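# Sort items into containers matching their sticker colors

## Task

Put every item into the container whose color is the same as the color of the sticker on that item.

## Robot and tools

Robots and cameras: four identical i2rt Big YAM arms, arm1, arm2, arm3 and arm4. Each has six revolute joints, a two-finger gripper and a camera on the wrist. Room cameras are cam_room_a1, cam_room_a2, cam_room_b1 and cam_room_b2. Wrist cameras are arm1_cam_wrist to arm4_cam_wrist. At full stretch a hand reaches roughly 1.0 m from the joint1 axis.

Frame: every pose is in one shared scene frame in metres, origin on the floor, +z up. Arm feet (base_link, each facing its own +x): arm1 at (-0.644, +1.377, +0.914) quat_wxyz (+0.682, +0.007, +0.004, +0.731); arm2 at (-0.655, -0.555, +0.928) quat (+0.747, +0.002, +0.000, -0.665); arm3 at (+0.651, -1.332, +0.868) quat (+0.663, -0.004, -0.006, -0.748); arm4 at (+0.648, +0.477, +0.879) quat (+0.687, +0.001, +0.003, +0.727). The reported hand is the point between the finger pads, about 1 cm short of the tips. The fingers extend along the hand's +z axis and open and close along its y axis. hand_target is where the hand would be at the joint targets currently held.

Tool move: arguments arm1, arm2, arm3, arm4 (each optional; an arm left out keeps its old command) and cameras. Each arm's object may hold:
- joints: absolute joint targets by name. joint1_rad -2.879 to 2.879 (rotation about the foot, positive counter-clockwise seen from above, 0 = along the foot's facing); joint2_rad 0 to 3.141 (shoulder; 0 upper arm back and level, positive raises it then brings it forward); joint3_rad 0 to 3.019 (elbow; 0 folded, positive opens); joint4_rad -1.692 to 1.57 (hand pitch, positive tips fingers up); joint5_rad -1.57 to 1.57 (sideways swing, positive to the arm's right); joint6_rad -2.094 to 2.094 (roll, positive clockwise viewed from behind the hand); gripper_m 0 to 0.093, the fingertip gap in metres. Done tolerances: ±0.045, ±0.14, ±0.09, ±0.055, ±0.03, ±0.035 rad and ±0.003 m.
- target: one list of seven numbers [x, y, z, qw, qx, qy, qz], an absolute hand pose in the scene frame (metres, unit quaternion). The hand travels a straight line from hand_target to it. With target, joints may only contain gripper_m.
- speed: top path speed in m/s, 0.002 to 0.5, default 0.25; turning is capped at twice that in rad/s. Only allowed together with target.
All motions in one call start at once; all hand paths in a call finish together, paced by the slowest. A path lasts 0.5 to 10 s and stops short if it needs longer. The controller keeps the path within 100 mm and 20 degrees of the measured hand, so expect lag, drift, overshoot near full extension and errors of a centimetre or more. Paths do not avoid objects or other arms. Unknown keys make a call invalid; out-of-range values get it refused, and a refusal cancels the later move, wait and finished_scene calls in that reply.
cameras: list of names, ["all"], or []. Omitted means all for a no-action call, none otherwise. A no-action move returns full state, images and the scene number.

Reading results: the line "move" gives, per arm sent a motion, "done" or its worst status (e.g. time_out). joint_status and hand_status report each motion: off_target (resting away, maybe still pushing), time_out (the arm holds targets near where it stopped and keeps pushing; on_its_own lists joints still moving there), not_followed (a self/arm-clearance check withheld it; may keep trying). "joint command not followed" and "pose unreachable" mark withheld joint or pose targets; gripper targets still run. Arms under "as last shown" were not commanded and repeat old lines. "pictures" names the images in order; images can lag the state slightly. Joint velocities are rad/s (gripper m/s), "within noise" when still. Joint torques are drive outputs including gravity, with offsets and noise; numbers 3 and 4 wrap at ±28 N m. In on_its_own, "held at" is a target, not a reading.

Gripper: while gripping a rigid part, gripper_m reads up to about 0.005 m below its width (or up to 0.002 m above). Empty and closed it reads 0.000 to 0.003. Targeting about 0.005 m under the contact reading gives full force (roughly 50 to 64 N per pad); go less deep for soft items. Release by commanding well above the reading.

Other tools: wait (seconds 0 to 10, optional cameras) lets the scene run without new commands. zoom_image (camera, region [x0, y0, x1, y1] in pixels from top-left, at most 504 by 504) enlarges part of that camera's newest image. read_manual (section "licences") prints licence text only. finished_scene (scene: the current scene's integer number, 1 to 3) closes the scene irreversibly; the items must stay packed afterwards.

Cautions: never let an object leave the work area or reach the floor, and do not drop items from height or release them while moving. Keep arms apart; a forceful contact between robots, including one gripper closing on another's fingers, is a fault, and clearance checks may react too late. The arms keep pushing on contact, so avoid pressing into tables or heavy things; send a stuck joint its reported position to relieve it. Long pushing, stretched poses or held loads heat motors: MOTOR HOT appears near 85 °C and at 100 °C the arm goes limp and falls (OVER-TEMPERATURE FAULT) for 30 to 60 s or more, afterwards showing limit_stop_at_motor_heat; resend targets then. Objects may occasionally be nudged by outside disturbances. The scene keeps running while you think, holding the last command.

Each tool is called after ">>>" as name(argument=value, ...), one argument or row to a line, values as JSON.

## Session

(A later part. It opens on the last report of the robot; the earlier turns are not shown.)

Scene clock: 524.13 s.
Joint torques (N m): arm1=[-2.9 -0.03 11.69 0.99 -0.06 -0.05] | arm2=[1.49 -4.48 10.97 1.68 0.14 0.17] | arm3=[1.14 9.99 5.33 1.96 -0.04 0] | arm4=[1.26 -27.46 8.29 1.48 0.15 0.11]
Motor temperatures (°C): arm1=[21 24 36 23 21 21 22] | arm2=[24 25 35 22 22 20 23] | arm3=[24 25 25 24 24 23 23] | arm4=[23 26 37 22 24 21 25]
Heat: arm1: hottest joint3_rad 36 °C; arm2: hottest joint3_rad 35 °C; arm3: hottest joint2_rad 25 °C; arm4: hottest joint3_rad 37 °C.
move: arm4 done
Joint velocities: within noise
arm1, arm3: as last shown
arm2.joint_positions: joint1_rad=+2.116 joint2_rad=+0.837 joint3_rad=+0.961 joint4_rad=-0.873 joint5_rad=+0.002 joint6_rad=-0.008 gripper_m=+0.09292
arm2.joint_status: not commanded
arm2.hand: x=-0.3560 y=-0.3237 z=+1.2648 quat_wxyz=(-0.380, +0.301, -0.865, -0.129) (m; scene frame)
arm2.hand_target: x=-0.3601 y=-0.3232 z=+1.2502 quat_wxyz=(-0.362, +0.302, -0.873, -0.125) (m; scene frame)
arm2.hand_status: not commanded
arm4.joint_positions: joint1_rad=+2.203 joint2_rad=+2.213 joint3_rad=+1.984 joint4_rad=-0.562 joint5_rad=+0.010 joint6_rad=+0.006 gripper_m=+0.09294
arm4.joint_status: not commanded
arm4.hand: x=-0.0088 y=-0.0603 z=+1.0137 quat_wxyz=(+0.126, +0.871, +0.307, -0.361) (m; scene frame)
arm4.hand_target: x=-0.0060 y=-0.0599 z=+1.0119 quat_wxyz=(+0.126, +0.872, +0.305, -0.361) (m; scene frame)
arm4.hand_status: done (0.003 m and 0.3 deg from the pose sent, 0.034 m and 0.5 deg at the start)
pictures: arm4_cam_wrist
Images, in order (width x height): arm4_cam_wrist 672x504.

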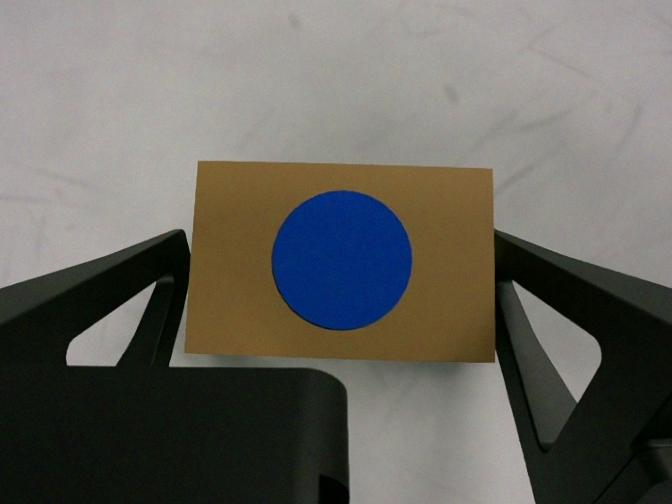

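>>> move(
  arm4={"joints":{"gripper_m":0.045}},
  cameras=["arm4_cam_wrist"],
)

>>> move(
  arm4={"target":[0.02,-0.038,1.14,0.1266,0.872,0.3054,-0.3615],"speed":0.2},
  cameras=["arm4_cam_wrist"],
)

>>> move(
  arm4={"target":[0.40,0.27,1.26,0.1266,0.872,0.3054,-0.3615],"speed":0.25},
)

>>> move(
  arm4={"joints":{"joint2_rad":0.54,"joint3_rad":1.5,"joint4_rad":-1.6}},
)

>>> move(
  arm4={"joints":{"joint1_rad":-1.75,"joint5_rad":0,"joint6_rad":0}},
  cameras=["arm4_cam_wrist","cam_room_a2"],
)

Scene clock: 532.00 s.
Joint torques (N m): arm1=[-2.96 -0.32 11.9 1.18 -0.07 -0.04] | arm2=[1.38 -4.48 11.02 1.65 0.13 0.17] | arm3=[1.2 10.05 5.33 1.99 -0.05 0] | arm4=[0.91 -27.99 8.34 1.57 0.08 0.12]
Motor temperatures (°C): arm1=[21 24 36 23 21 21 22] | arm2=[24 25 35 22 22 20 23] | arm3=[24 25 25 24 24 23 23] | arm4=[23 26 36 22 24 21 25]
Heat: arm1: hottest joint3_rad 36 °C; arm2: hottest joint3_rad 35 °C; arm3: hottest joint2_rad 25 °C; arm4: hottest joint3_rad 36 °C.
move: arm4 off_target
Joint velocities: within noise
arm1, arm2: as last shown
arm3.joint_positions: joint1_rad=+0.075 joint2_rad=+0.276 joint3_rad=+1.523 joint4_rad=-1.599 joint5_rad=-0.185 joint6_rad=-0.597 gripper_m=+0.09396
arm3.joint_status: not commanded
arm3.hand: x=+0.6806 y=-1.3526 z=+1.4445 quat_wxyz=(-0.326, -0.350, -0.735, +0.481) (m; scene frame)
arm3.hand_target: x=+0.6807 y=-1.3504 z=+1.4501 quat_wxyz=(-0.328, -0.347, -0.731, +0.487) (m; scene frame)
arm3.hand_status: not commanded
arm4.joint_positions: joint1_rad=+2.202 joint2_rad=+2.213 joint3_rad=+1.983 joint4_rad=-0.561 joint5_rad=+0.012 joint6_rad=+0.006 gripper_m=+0.06954
arm4.joint_status: gripper_m off_target (ended at +0.06956, target +0.04500)
arm4.hand: x=-0.0095 y=-0.0592 z=+1.0136 quat_wxyz=(+0.125, +0.872, +0.307, -0.362) (m; scene frame)
arm4.hand_target: x=-0.0061 y=-0.0600 z=+1.0119 quat_wxyz=(+0.127, +0.872, +0.305, -0.361) (m; scene frame)
arm4.hand_status: not commanded
pictures: arm4_cam_wrist
Images, in order (width x height): arm4_cam_wrist 672x504.

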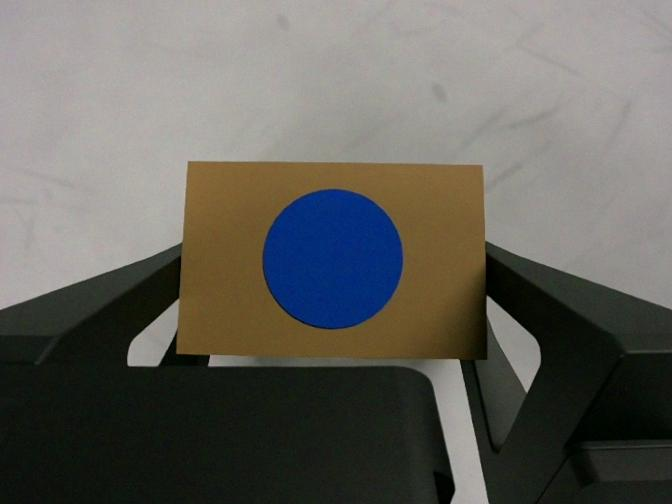

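Scene clock: 533.40 s.
Joint torques (N m): arm1=[-2.84 0.09 11.78 1.26 -0.06 0.01] | arm2=[1.44 -4.48 10.99 1.69 0.13 0.16] | arm3=[1.2 10.11 5.34 1.96 -0.05 -0.02] | arm4=[1.32 -25.41 12.97 0.7 0.03 0.1]
Motor temperatures (°C): arm1=[21 24 36 23 21 21 22] | arm2=[24 25 35 22 22 20 23] | arm3=[24 25 25 24 24 23 23] | arm4=[23 26 36 22 24 21 25]
Heat: arm1: hottest joint3_rad 36 °C; arm2: hottest joint3_rad 35 °C; arm3: hottest joint2_rad 25 °C; arm4: hottest joint3_rad 36 °C.
move: arm4 off_target
Joint velocities: within noise
arm1, arm2, arm3: as last shown
arm4.joint_positions: joint1_rad=+2.202 joint2_rad=+2.047 joint3_rad=+1.989 joint4_rad=-0.771 joint5_rad=+0.012 joint6_rad=+0.006 gripper_m=+0.06954
arm4.joint_status: not commanded
arm4.hand: x=+0.0255 y=-0.0305 z=+1.1142 quat_wxyz=(+0.119, +0.878, +0.309, -0.345) (m; scene frame)
arm4.hand_target: x=+0.0210 y=-0.0372 z=+1.1400 quat_wxyz=(+0.127, +0.872, +0.305, -0.362) (m; scene frame)
arm4.hand_status: off_target (0.027 m and 2.3 deg from the pose sent, 0.131 m and 0.3 deg at the start)
pictures: arm4_cam_wrist
Images, in order (width x height): arm4_cam_wrist 672x504.

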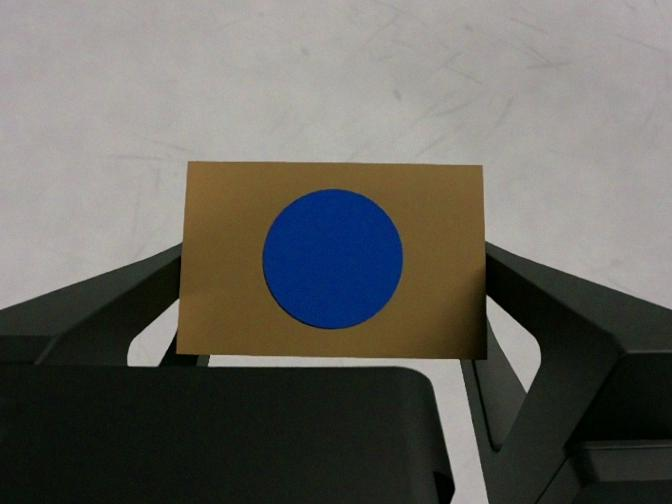

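Scene clock: 536.13 s.
Joint torques (N m): arm1=[-3.14 0.44 11.95 1.16 -0.02 -0.01] | arm2=[1.49 -4.48 10.96 1.69 0.14 0.17] | arm3=[1.26 10.05 5.37 1.96 -0.05 -0.01] | arm4=[1.32 -1.96 9.01 0.95 0.22 0.19]
Motor temperatures (°C): arm1=[21 24 36 23 21 21 22] | arm2=[24 25 35 22 22 20 23] | arm3=[24 25 25 24 24 23 23] | arm4=[23 26 36 22 24 21 25]
Heat: arm1: hottest joint3_rad 36 °C; arm2: hottest joint3_rad 35 °C; arm3: hottest joint2_rad 25 °C; arm4: hottest joint3_rad 36 °C.
move: arm4 done
Joint velocities: within noise
arm1, arm2, arm3: as last shown
arm4.joint_positions: joint1_rad=+2.217 joint2_rad=+0.733 joint3_rad=+1.059 joint4_rad=-1.099 joint5_rad=+0.023 joint6_rad=+0.013 gripper_m=+0.06954
arm4.joint_status: not commanded
arm4.hand: x=+0.3985 y=+0.2719 z=+1.2645 quat_wxyz=(+0.127, +0.868, +0.307, -0.370) (m; scene frame)
arm4.hand_target: x=+0.4000 y=+0.2701 z=+1.2601 quat_wxyz=(+0.127, +0.872, +0.305, -0.362) (m; scene frame)
arm4.hand_status: done (0.005 m and 1.1 deg from the pose sent, 0.502 m and 2.3 deg at the start)
pictures: none

Scene clock: 537.50 s.
Joint torques (N m): arm1=[-2.61 0.38 11.82 1.22 -0.02 -0.03] | arm2=[1.49 -4.42 10.97 1.69 0.13 0.17] | arm3=[1.14 10.05 5.34 1.99 -0.06 -0.01] | arm4=[1.85 5.36 6.76 0.99 0.22 0.14]
Motor temperatures (°C): arm1=[21 24 36 23 21 21 22] | arm2=[24 25 35 22 22 20 23] | arm3=[24 25 25 24 24 23 23] | arm4=[23 26 36 22 24 21 25]
Heat: arm1: hottest joint3_rad 36 °C; arm2: hottest joint3_rad 35 °C; arm3: hottest joint2_rad 25 °C; arm4: hottest joint3_rad 36 °C.
move: arm4 done
Joint velocities: within noise
arm1, arm2, arm3: as last shown
arm4.joint_positions: joint1_rad=+2.217 joint2_rad=+0.534 joint3_rad=+1.492 joint4_rad=-1.590 joint5_rad=+0.023 joint6_rad=+0.013 gripper_m=+0.06954
arm4.joint_status: all done
arm4.hand: x=+0.5330 y=+0.3857 z=+1.4278 quat_wxyz=(+0.149, +0.840, +0.296, -0.430) (m; scene frame)
arm4.hand_target: x=+0.5336 y=+0.3851 z=+1.4282 quat_wxyz=(+0.152, +0.842, +0.294, -0.425) (m; scene frame)
arm4.hand_status: not commanded
pictures: none

Scene clock: 540.13 s.
Joint torques (N m): arm1=[-2.67 0.09 11.67 1.16 -0.02 -0.03] | arm2=[1.38 -4.54 11.02 1.72 0.13 0.18] | arm3=[1.32 10.23 5.38 1.96 -0.05 -0.01] | arm4=[0.26 5.01 6.74 0.94 0.08 -0.03]
Motor temperatures (°C): arm1=[21 24 36 23 21 21 22] | arm2=[24 25 35 22 22 20 23] | arm3=[24 25 25 24 24 23 23] | arm4=[23 26 36 22 24 21 26]
Heat: arm1: hottest joint3_rad 36 °C; arm2: hottest joint3_rad 35 °C; arm3: hottest joint2_rad 25 °C; arm4: hottest joint3_rad 36 °C.
move: arm4 done
Joint velocities: within noise
arm1, arm2, arm3: as last shown
arm4.joint_positions: joint1_rad=-1.745 joint2_rad=+0.534 joint3_rad=+1.492 joint4_rad=-1.590 joint5_rad=+0.001 joint6_rad=+0.011 gripper_m=+0.06949
arm4.joint_status: all done
arm4.hand: x=+0.7995 y=+0.4610 z=+1.4262 quat_wxyz=(-0.450, -0.057, -0.891, +0.026) (m; scene frame)
arm4.hand_target: x=+0.7993 y=+0.4604 z=+1.4267 quat_wxyz=(-0.446, -0.054, -0.893, +0.029) (m; scene frame)
arm4.hand_status: not commanded
pictures: arm4_cam_wrist, cam_room_a2
Images, in order (width x height): arm4_cam_wrist 672x504, cam_room_a2 672x504.

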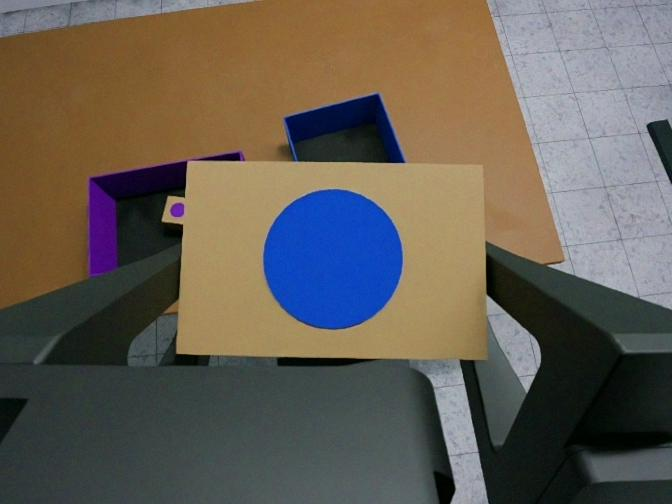

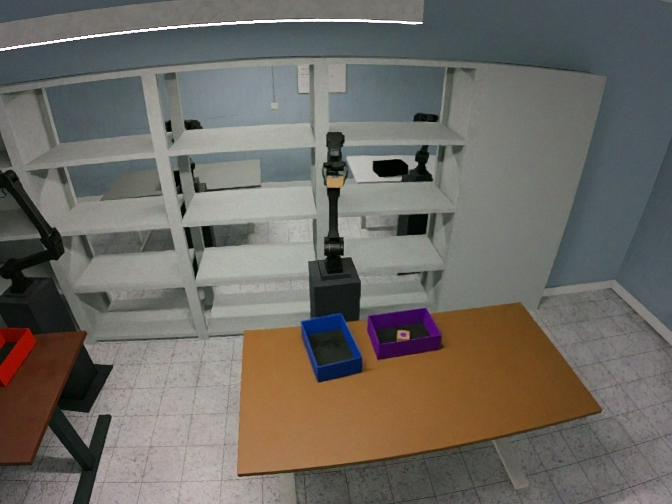

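>>> move(
  arm4={"target":[1.12,0.4,1.0,-0.382,0.0564,-0.922,-0.0234],"speed":0.25},
  cameras=["arm4_cam_wrist","cam_room_a2"],
)

Scene clock: 548.77 s.
Joint torques (N m): arm1=[-2.73 0.62 11.84 1.14 -0.02 -0.04] | arm2=[1.49 -4.54 10.96 1.68 0.14 0.18] | arm3=[1.2 9.99 5.33 1.96 -0.05 0] | arm4=[0.03 -10.99 9.26 1.69 -0.2 -0.07]
Motor temperatures (°C): arm1=[21 24 36 23 21 21 22] | arm2=[23 25 35 22 22 20 23] | arm3=[24 25 25 24 24 23 23] | arm4=[23 25 35 22 24 21 26]
Heat: arm1: hottest joint3_rad 36 °C; arm2: hottest joint3_rad 35 °C; arm3: hottest joint2_rad 25 °C; arm4: hottest joint3_rad 35 °C.
move: arm4 off_target
Joint velocities: within noise
arm1.joint_positions: joint1_rad=-2.248 joint2_rad=+0.735 joint3_rad=+0.942 joint4_rad=-0.964 joint5_rad=-0.012 joint6_rad=+0.002 gripper_m=+0.09296
arm1.joint_status: not commanded
arm1.hand: x=-0.3580 y=+1.1830 z=+1.2522 quat_wxyz=(-0.372, -0.273, -0.880, +0.114) (m; scene frame)
arm1.hand_target: x=-0.3600 y=+1.1800 z=+1.2500 quat_wxyz=(-0.365, -0.276, -0.882, +0.115) (m; scene frame)
arm1.hand_status: not commanded
arm2, arm3: as last shown
arm4.joint_positions: joint1_rad=-1.880 joint2_rad=+1.326 joint3_rad=+0.702 joint4_rad=-0.240 joint5_rad=-0.266 joint6_rad=-0.259 gripper_m=+0.06950
arm4.joint_status: not commanded
arm4.hand: x=+1.1080 y=+0.4059 z=+0.9843 quat_wxyz=(-0.361, +0.050, -0.931, -0.032) (m; scene frame)
arm4.hand_target: x=+1.1194 y=+0.4002 z=+1.0001 quat_wxyz=(-0.382, +0.056, -0.922, -0.023) (m; scene frame)
arm4.hand_status: off_target (0.021 m and 2.9 deg from the pose sent, 0.537 m and 16.5 deg at the start)
pictures: arm4_cam_wrist, cam_room_a2
Images, in order (width x height): arm4_cam_wrist 672x504, cam_room_a2 672x504.

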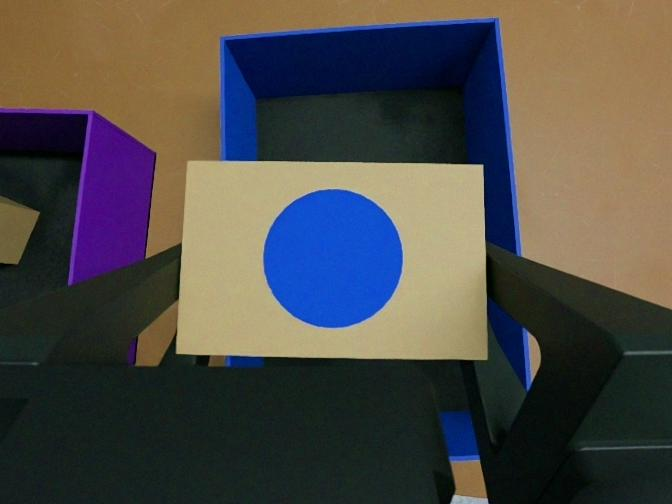

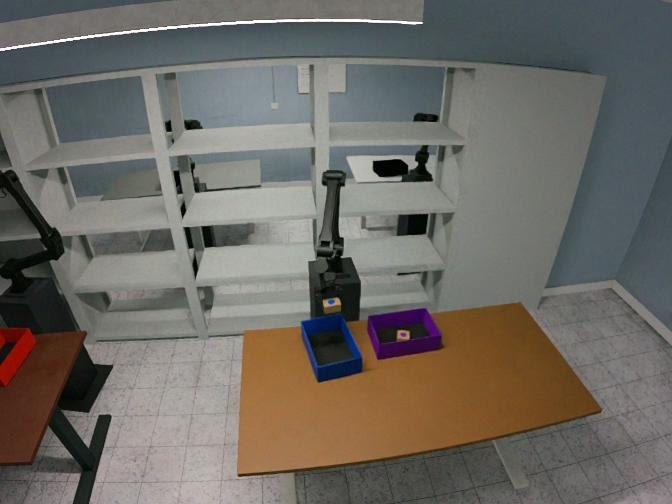

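>>> move(
  arm4={"target":[1.168,0.39,0.87,-0.382,0.0564,-0.922,-0.0234],"speed":0.15},
  cameras=["arm4_cam_wrist"],
)

>>> move(
  arm4={"target":[1.165,0.39,0.772,-0.382,0.0564,-0.922,-0.0234],"speed":0.12},
  cameras=["arm4_cam_wrist","cam_room_a2"],
)

>>> zoom_image(
  camera="cam_room_a2",
  region=[270, 250, 390, 400],
)

Scene clock: 558.97 s.
Joint torques (N m): arm1=[-2.67 0.21 11.75 1.21 -0.05 -0.04] | arm2=[1.38 -4.48 11.02 1.7 0.14 0.17] | arm3=[1.2 10.05 5.3 1.96 -0.05 -0.01] | arm4=[0.67 -13.51 7.8 1.74 -0.04 -0.02]
Motor temperatures (°C): arm1=[21 24 36 23 21 21 22] | arm2=[23 25 35 22 22 20 23] | arm3=[24 25 25 24 24 23 23] | arm4=[23 25 36 22 24 21 26]
Heat: arm1: hottest joint3_rad 36 °C; arm2: hottest joint3_rad 35 °C; arm3: hottest joint2_rad 25 °C; arm4: hottest joint3_rad 36 °C.
move: arm4 off_target
Joint velocities: within noise
arm1, arm2, arm3: as last shown
arm4.joint_positions: joint1_rad=-1.880 joint2_rad=+1.735 joint3_rad=+0.703 joint4_rad=+0.167 joint5_rad=-0.266 joint6_rad=-0.260 gripper_m=+0.06950
arm4.joint_status: not commanded
arm4.hand: x=+1.1469 y=+0.3953 z=+0.8583 quat_wxyz=(-0.361, +0.050, -0.931, -0.032) (m; scene frame)
arm4.hand_target: x=+1.1671 y=+0.3903 z=+0.8706 quat_wxyz=(-0.382, +0.056, -0.922, -0.023) (m; scene frame)
arm4.hand_status: off_target (0.025 m and 2.9 deg from the pose sent, 0.130 m and 2.9 deg at the start)
pictures: arm4_cam_wrist
Images, in order (width x height): arm4_cam_wrist 672x504.

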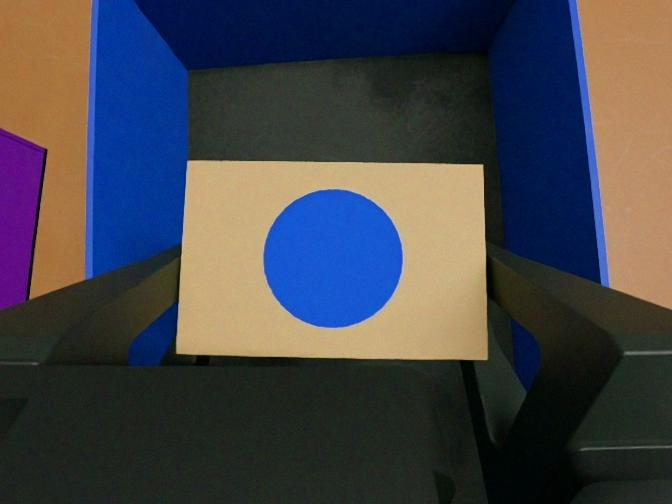

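Scene clock: 560.47 s.
Joint torques (N m): arm1=[-2.61 0.5 11.92 1.2 -0.05 0] | arm2=[1.44 -4.6 11 1.66 0.13 0.17] | arm3=[1.26 10.17 5.34 1.94 -0.04 0] | arm4=[1.2 -14.86 5.03 1.59 -0.03 -0.03]
Motor temperatures (°C): arm1=[21 24 36 23 21 21 22] | arm2=[23 25 35 22 22 20 23] | arm3=[24 25 25 24 24 23 23] | arm4=[23 25 36 22 24 21 26]
Heat: arm1: hottest joint3_rad 36 °C; arm2: hottest joint3_rad 35 °C; arm3: hottest joint2_rad 25 °C; arm4: hottest joint3_rad 36 °C.
move: arm4 off_target
Joint velocities: within noise
arm1, arm3: as last shown
arm2.joint_positions: joint1_rad=+2.116 joint2_rad=+0.837 joint3_rad=+0.961 joint4_rad=-0.873 joint5_rad=+0.002 joint6_rad=-0.008 gripper_m=+0.09292
arm2.joint_status: not commanded
arm2.hand: x=-0.3560 y=-0.3237 z=+1.2648 quat_wxyz=(-0.380, +0.301, -0.865, -0.129) (m; scene frame)
arm2.hand_target: x=-0.3601 y=-0.3232 z=+1.2502 quat_wxyz=(-0.362, +0.302, -0.873, -0.125) (m; scene frame)
arm2.hand_status: not commanded
arm4.joint_positions: joint1_rad=-1.880 joint2_rad=+2.019 joint3_rad=+0.717 joint4_rad=+0.456 joint5_rad=-0.266 joint6_rad=-0.260 gripper_m=+0.06950
arm4.joint_status: not commanded
arm4.hand: x=+1.1513 y=+0.3937 z=+0.7696 quat_wxyz=(-0.369, +0.051, -0.928, -0.029) (m; scene frame)
arm4.hand_target: x=+1.1646 y=+0.3902 z=+0.7723 quat_wxyz=(-0.382, +0.056, -0.922, -0.023) (m; scene frame)
arm4.hand_status: off_target (0.014 m and 1.9 deg from the pose sent, 0.088 m and 2.9 deg at the start)
pictures: arm4_cam_wrist, cam_room_a2
Images, in order (width x height): arm4_cam_wrist 672x504, cam_room_a2 672x504.

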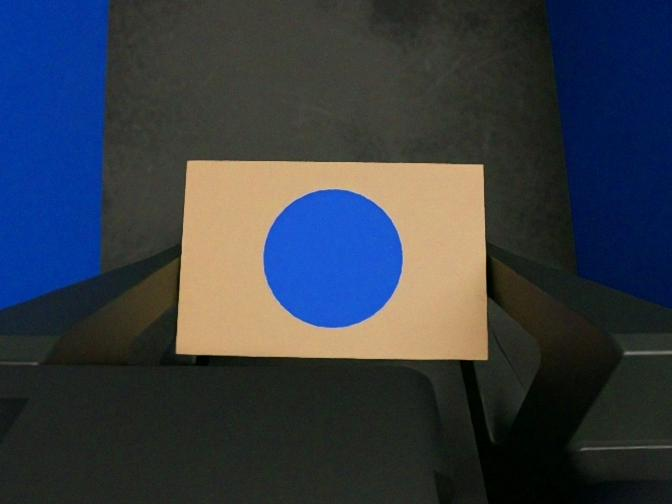

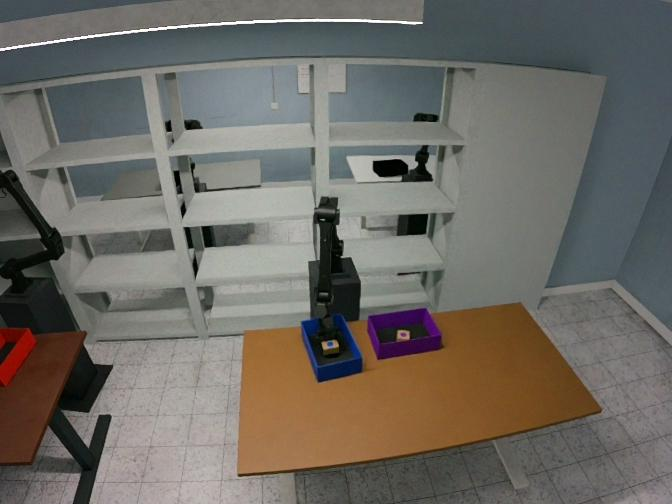

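Scaled by 3.360.

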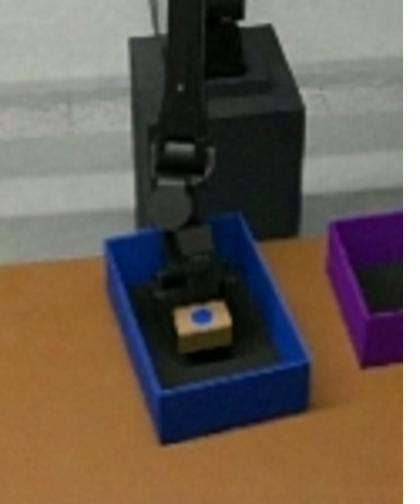

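>>> move(
  arm4={"target":[1.165,0.39,0.757,-0.382,0.0564,-0.922,-0.0234],"speed":0.08},
)

>>> move(
  arm4={"joints":{"gripper_m":0.088}},
)

>>> move(
  arm4={"target":[1.13,0.388,0.98,-0.382,0.0564,-0.922,-0.0234],"speed":0.15},
  cameras=["arm4_cam_wrist","cam_room_a2"],
)

Scene clock: 564.80 s.
Joint torques (N m): arm1=[-2.78 0.03 11.89 1.32 -0.04 -0.02] | arm2=[1.44 -4.54 10.99 1.69 0.14 0.17] | arm3=[1.2 9.99 5.33 1.92 -0.05 -0.01] | arm4=[0.62 -14.04 4.77 1.7 -0.01 -0.02]
Motor temperatures (°C): arm1=[21 24 36 23 21 21 22] | arm2=[23 25 35 22 22 20 23] | arm3=[24 25 25 24 24 23 23] | arm4=[23 25 35 22 24 21 26]
Heat: arm1: hottest joint3_rad 36 °C; arm2: hottest joint3_rad 35 °C; arm3: hottest joint2_rad 25 °C; arm4: hottest joint3_rad 35 °C.
move: arm4 off_target
Joint velocities: within noise
arm1, arm2: as last shown
arm3.joint_positions: joint1_rad=+0.075 joint2_rad=+0.276 joint3_rad=+1.523 joint4_rad=-1.599 joint5_rad=-0.185 joint6_rad=-0.597 gripper_m=+0.09396
arm3.joint_status: not commanded
arm3.hand: x=+0.6806 y=-1.3526 z=+1.4445 quat_wxyz=(-0.326, -0.350, -0.735, +0.481) (m; scene frame)
arm3.hand_target: x=+0.6807 y=-1.3504 z=+1.4501 quat_wxyz=(-0.328, -0.347, -0.731, +0.487) (m; scene frame)
arm3.hand_status: not commanded
arm4.joint_positions: joint1_rad=-1.880 joint2_rad=+2.060 joint3_rad=+0.726 joint4_rad=+0.495 joint5_rad=-0.266 joint6_rad=-0.260 gripper_m=+0.06950
arm4.joint_status: not commanded
arm4.hand: x=+1.1533 y=+0.3931 z=+0.7584 quat_wxyz=(-0.372, +0.051, -0.926, -0.028) (m; scene frame)
arm4.hand_target: x=+1.1647 y=+0.3901 z=+0.7574 quat_wxyz=(-0.382, +0.056, -0.922, -0.023) (m; scene frame)
arm4.hand_status: off_target (0.012 m and 1.5 deg from the pose sent, 0.019 m and 1.9 deg at the start)
pictures: none

Scene clock: 565.27 s.
Joint torques (N m): arm1=[-2.96 0.15 11.75 1.28 -0.05 -0.01] | arm2=[1.44 -4.42 11 1.69 0.13 0.17] | arm3=[1.26 9.99 5.34 1.96 -0.06 -0.01] | arm4=[0.62 -14.27 4.63 1.7 -0.05 -0.03]
Motor temperatures (°C): arm1=[21 24 36 23 21 21 22] | arm2=[23 25 35 22 22 20 23] | arm3=[24 25 25 24 24 23 23] | arm4=[23 25 35 22 24 21 26]
Heat: arm1: hottest joint3_rad 36 °C; arm2: hottest joint3_rad 35 °C; arm3: hottest joint2_rad 25 °C; arm4: hottest joint3_rad 35 °C.
move: arm4 done
Joint velocities: within noise
arm1, arm2, arm3: as last shown
arm4.joint_positions: joint1_rad=-1.880 joint2_rad=+2.060 joint3_rad=+0.726 joint4_rad=+0.497 joint5_rad=-0.266 joint6_rad=-0.260 gripper_m=+0.08792
arm4.joint_status: all done
arm4.hand: x=+1.1536 y=+0.3931 z=+0.7588 quat_wxyz=(-0.373, +0.051, -0.926, -0.028) (m; scene frame)
arm4.hand_target: x=+1.1647 y=+0.3901 z=+0.7574 quat_wxyz=(-0.382, +0.056, -0.922, -0.023) (m; scene frame)
arm4.hand_status: not commanded
pictures: none

Scene clock: 567.37 s.
Joint torques (N m): arm1=[-2.61 0.73 11.85 1.26 -0.06 -0.02] | arm2=[1.55 -4.54 10.96 1.65 0.13 0.18] | arm3=[1.32 9.99 5.34 1.95 -0.06 -0.02] | arm4=[0.03 -11.28 10.3 0.68 -0.2 -0.1]
Motor temperatures (°C): arm1=[21 24 36 23 21 21 22] | arm2=[23 25 35 22 22 20 23] | arm3=[24 25 25 24 24 23 23] | arm4=[23 25 35 22 24 21 26]
Heat: arm1: hottest joint3_rad 36 °C; arm2: hottest joint3_rad 35 °C; arm3: hottest joint2_rad 25 °C; arm4: hottest joint3_rad 35 °C.
move: arm4 off_target
Joint velocities: within noise
arm1, arm2, arm3: as last shown
arm4.joint_positions: joint1_rad=-1.902 joint2_rad=+1.396 joint3_rad=+0.690 joint4_rad=-0.147 joint5_rad=-0.283 joint6_rad=-0.278 gripper_m=+0.08792
arm4.joint_status: not commanded
arm4.hand: x=+1.1157 y=+0.3960 z=+0.9628 quat_wxyz=(-0.368, +0.052, -0.928, -0.031) (m; scene frame)
arm4.hand_target: x=+1.1293 y=+0.3881 z=+0.9804 quat_wxyz=(-0.382, +0.056, -0.922, -0.023) (m; scene frame)
arm4.hand_status: off_target (0.024 m and 2.0 deg from the pose sent, 0.223 m and 1.4 deg at the start)
pictures: arm4_cam_wrist, cam_room_a2
Images, in order (width x height): arm4_cam_wrist 672x504, cam_room_a2 672x504.

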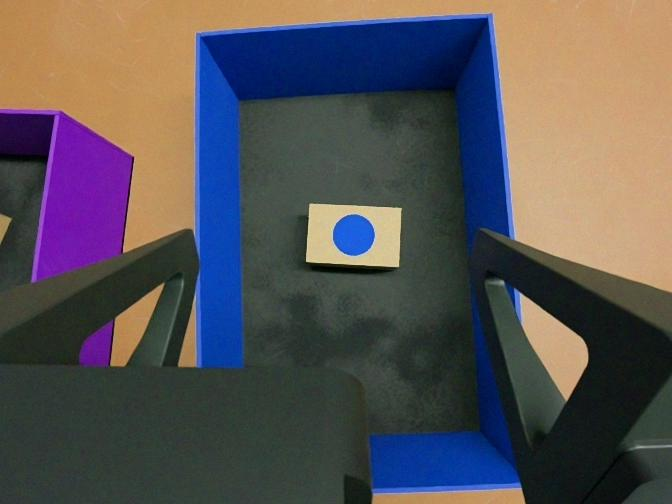

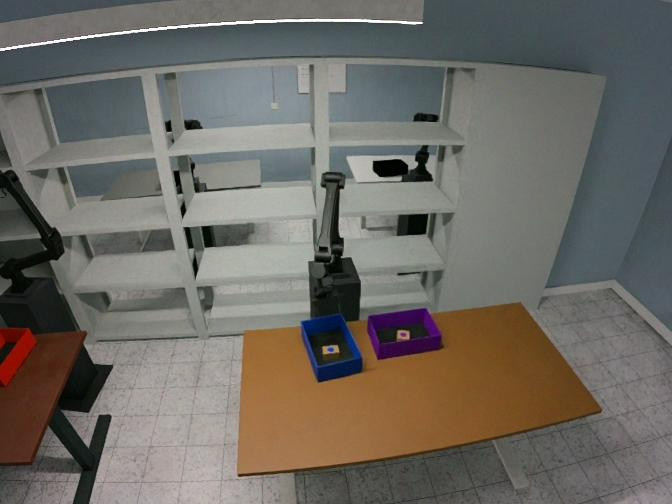

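Scene done. On to the next.

>>> finished_scene(
  scene=1,
)

The scene is finished: the task was done.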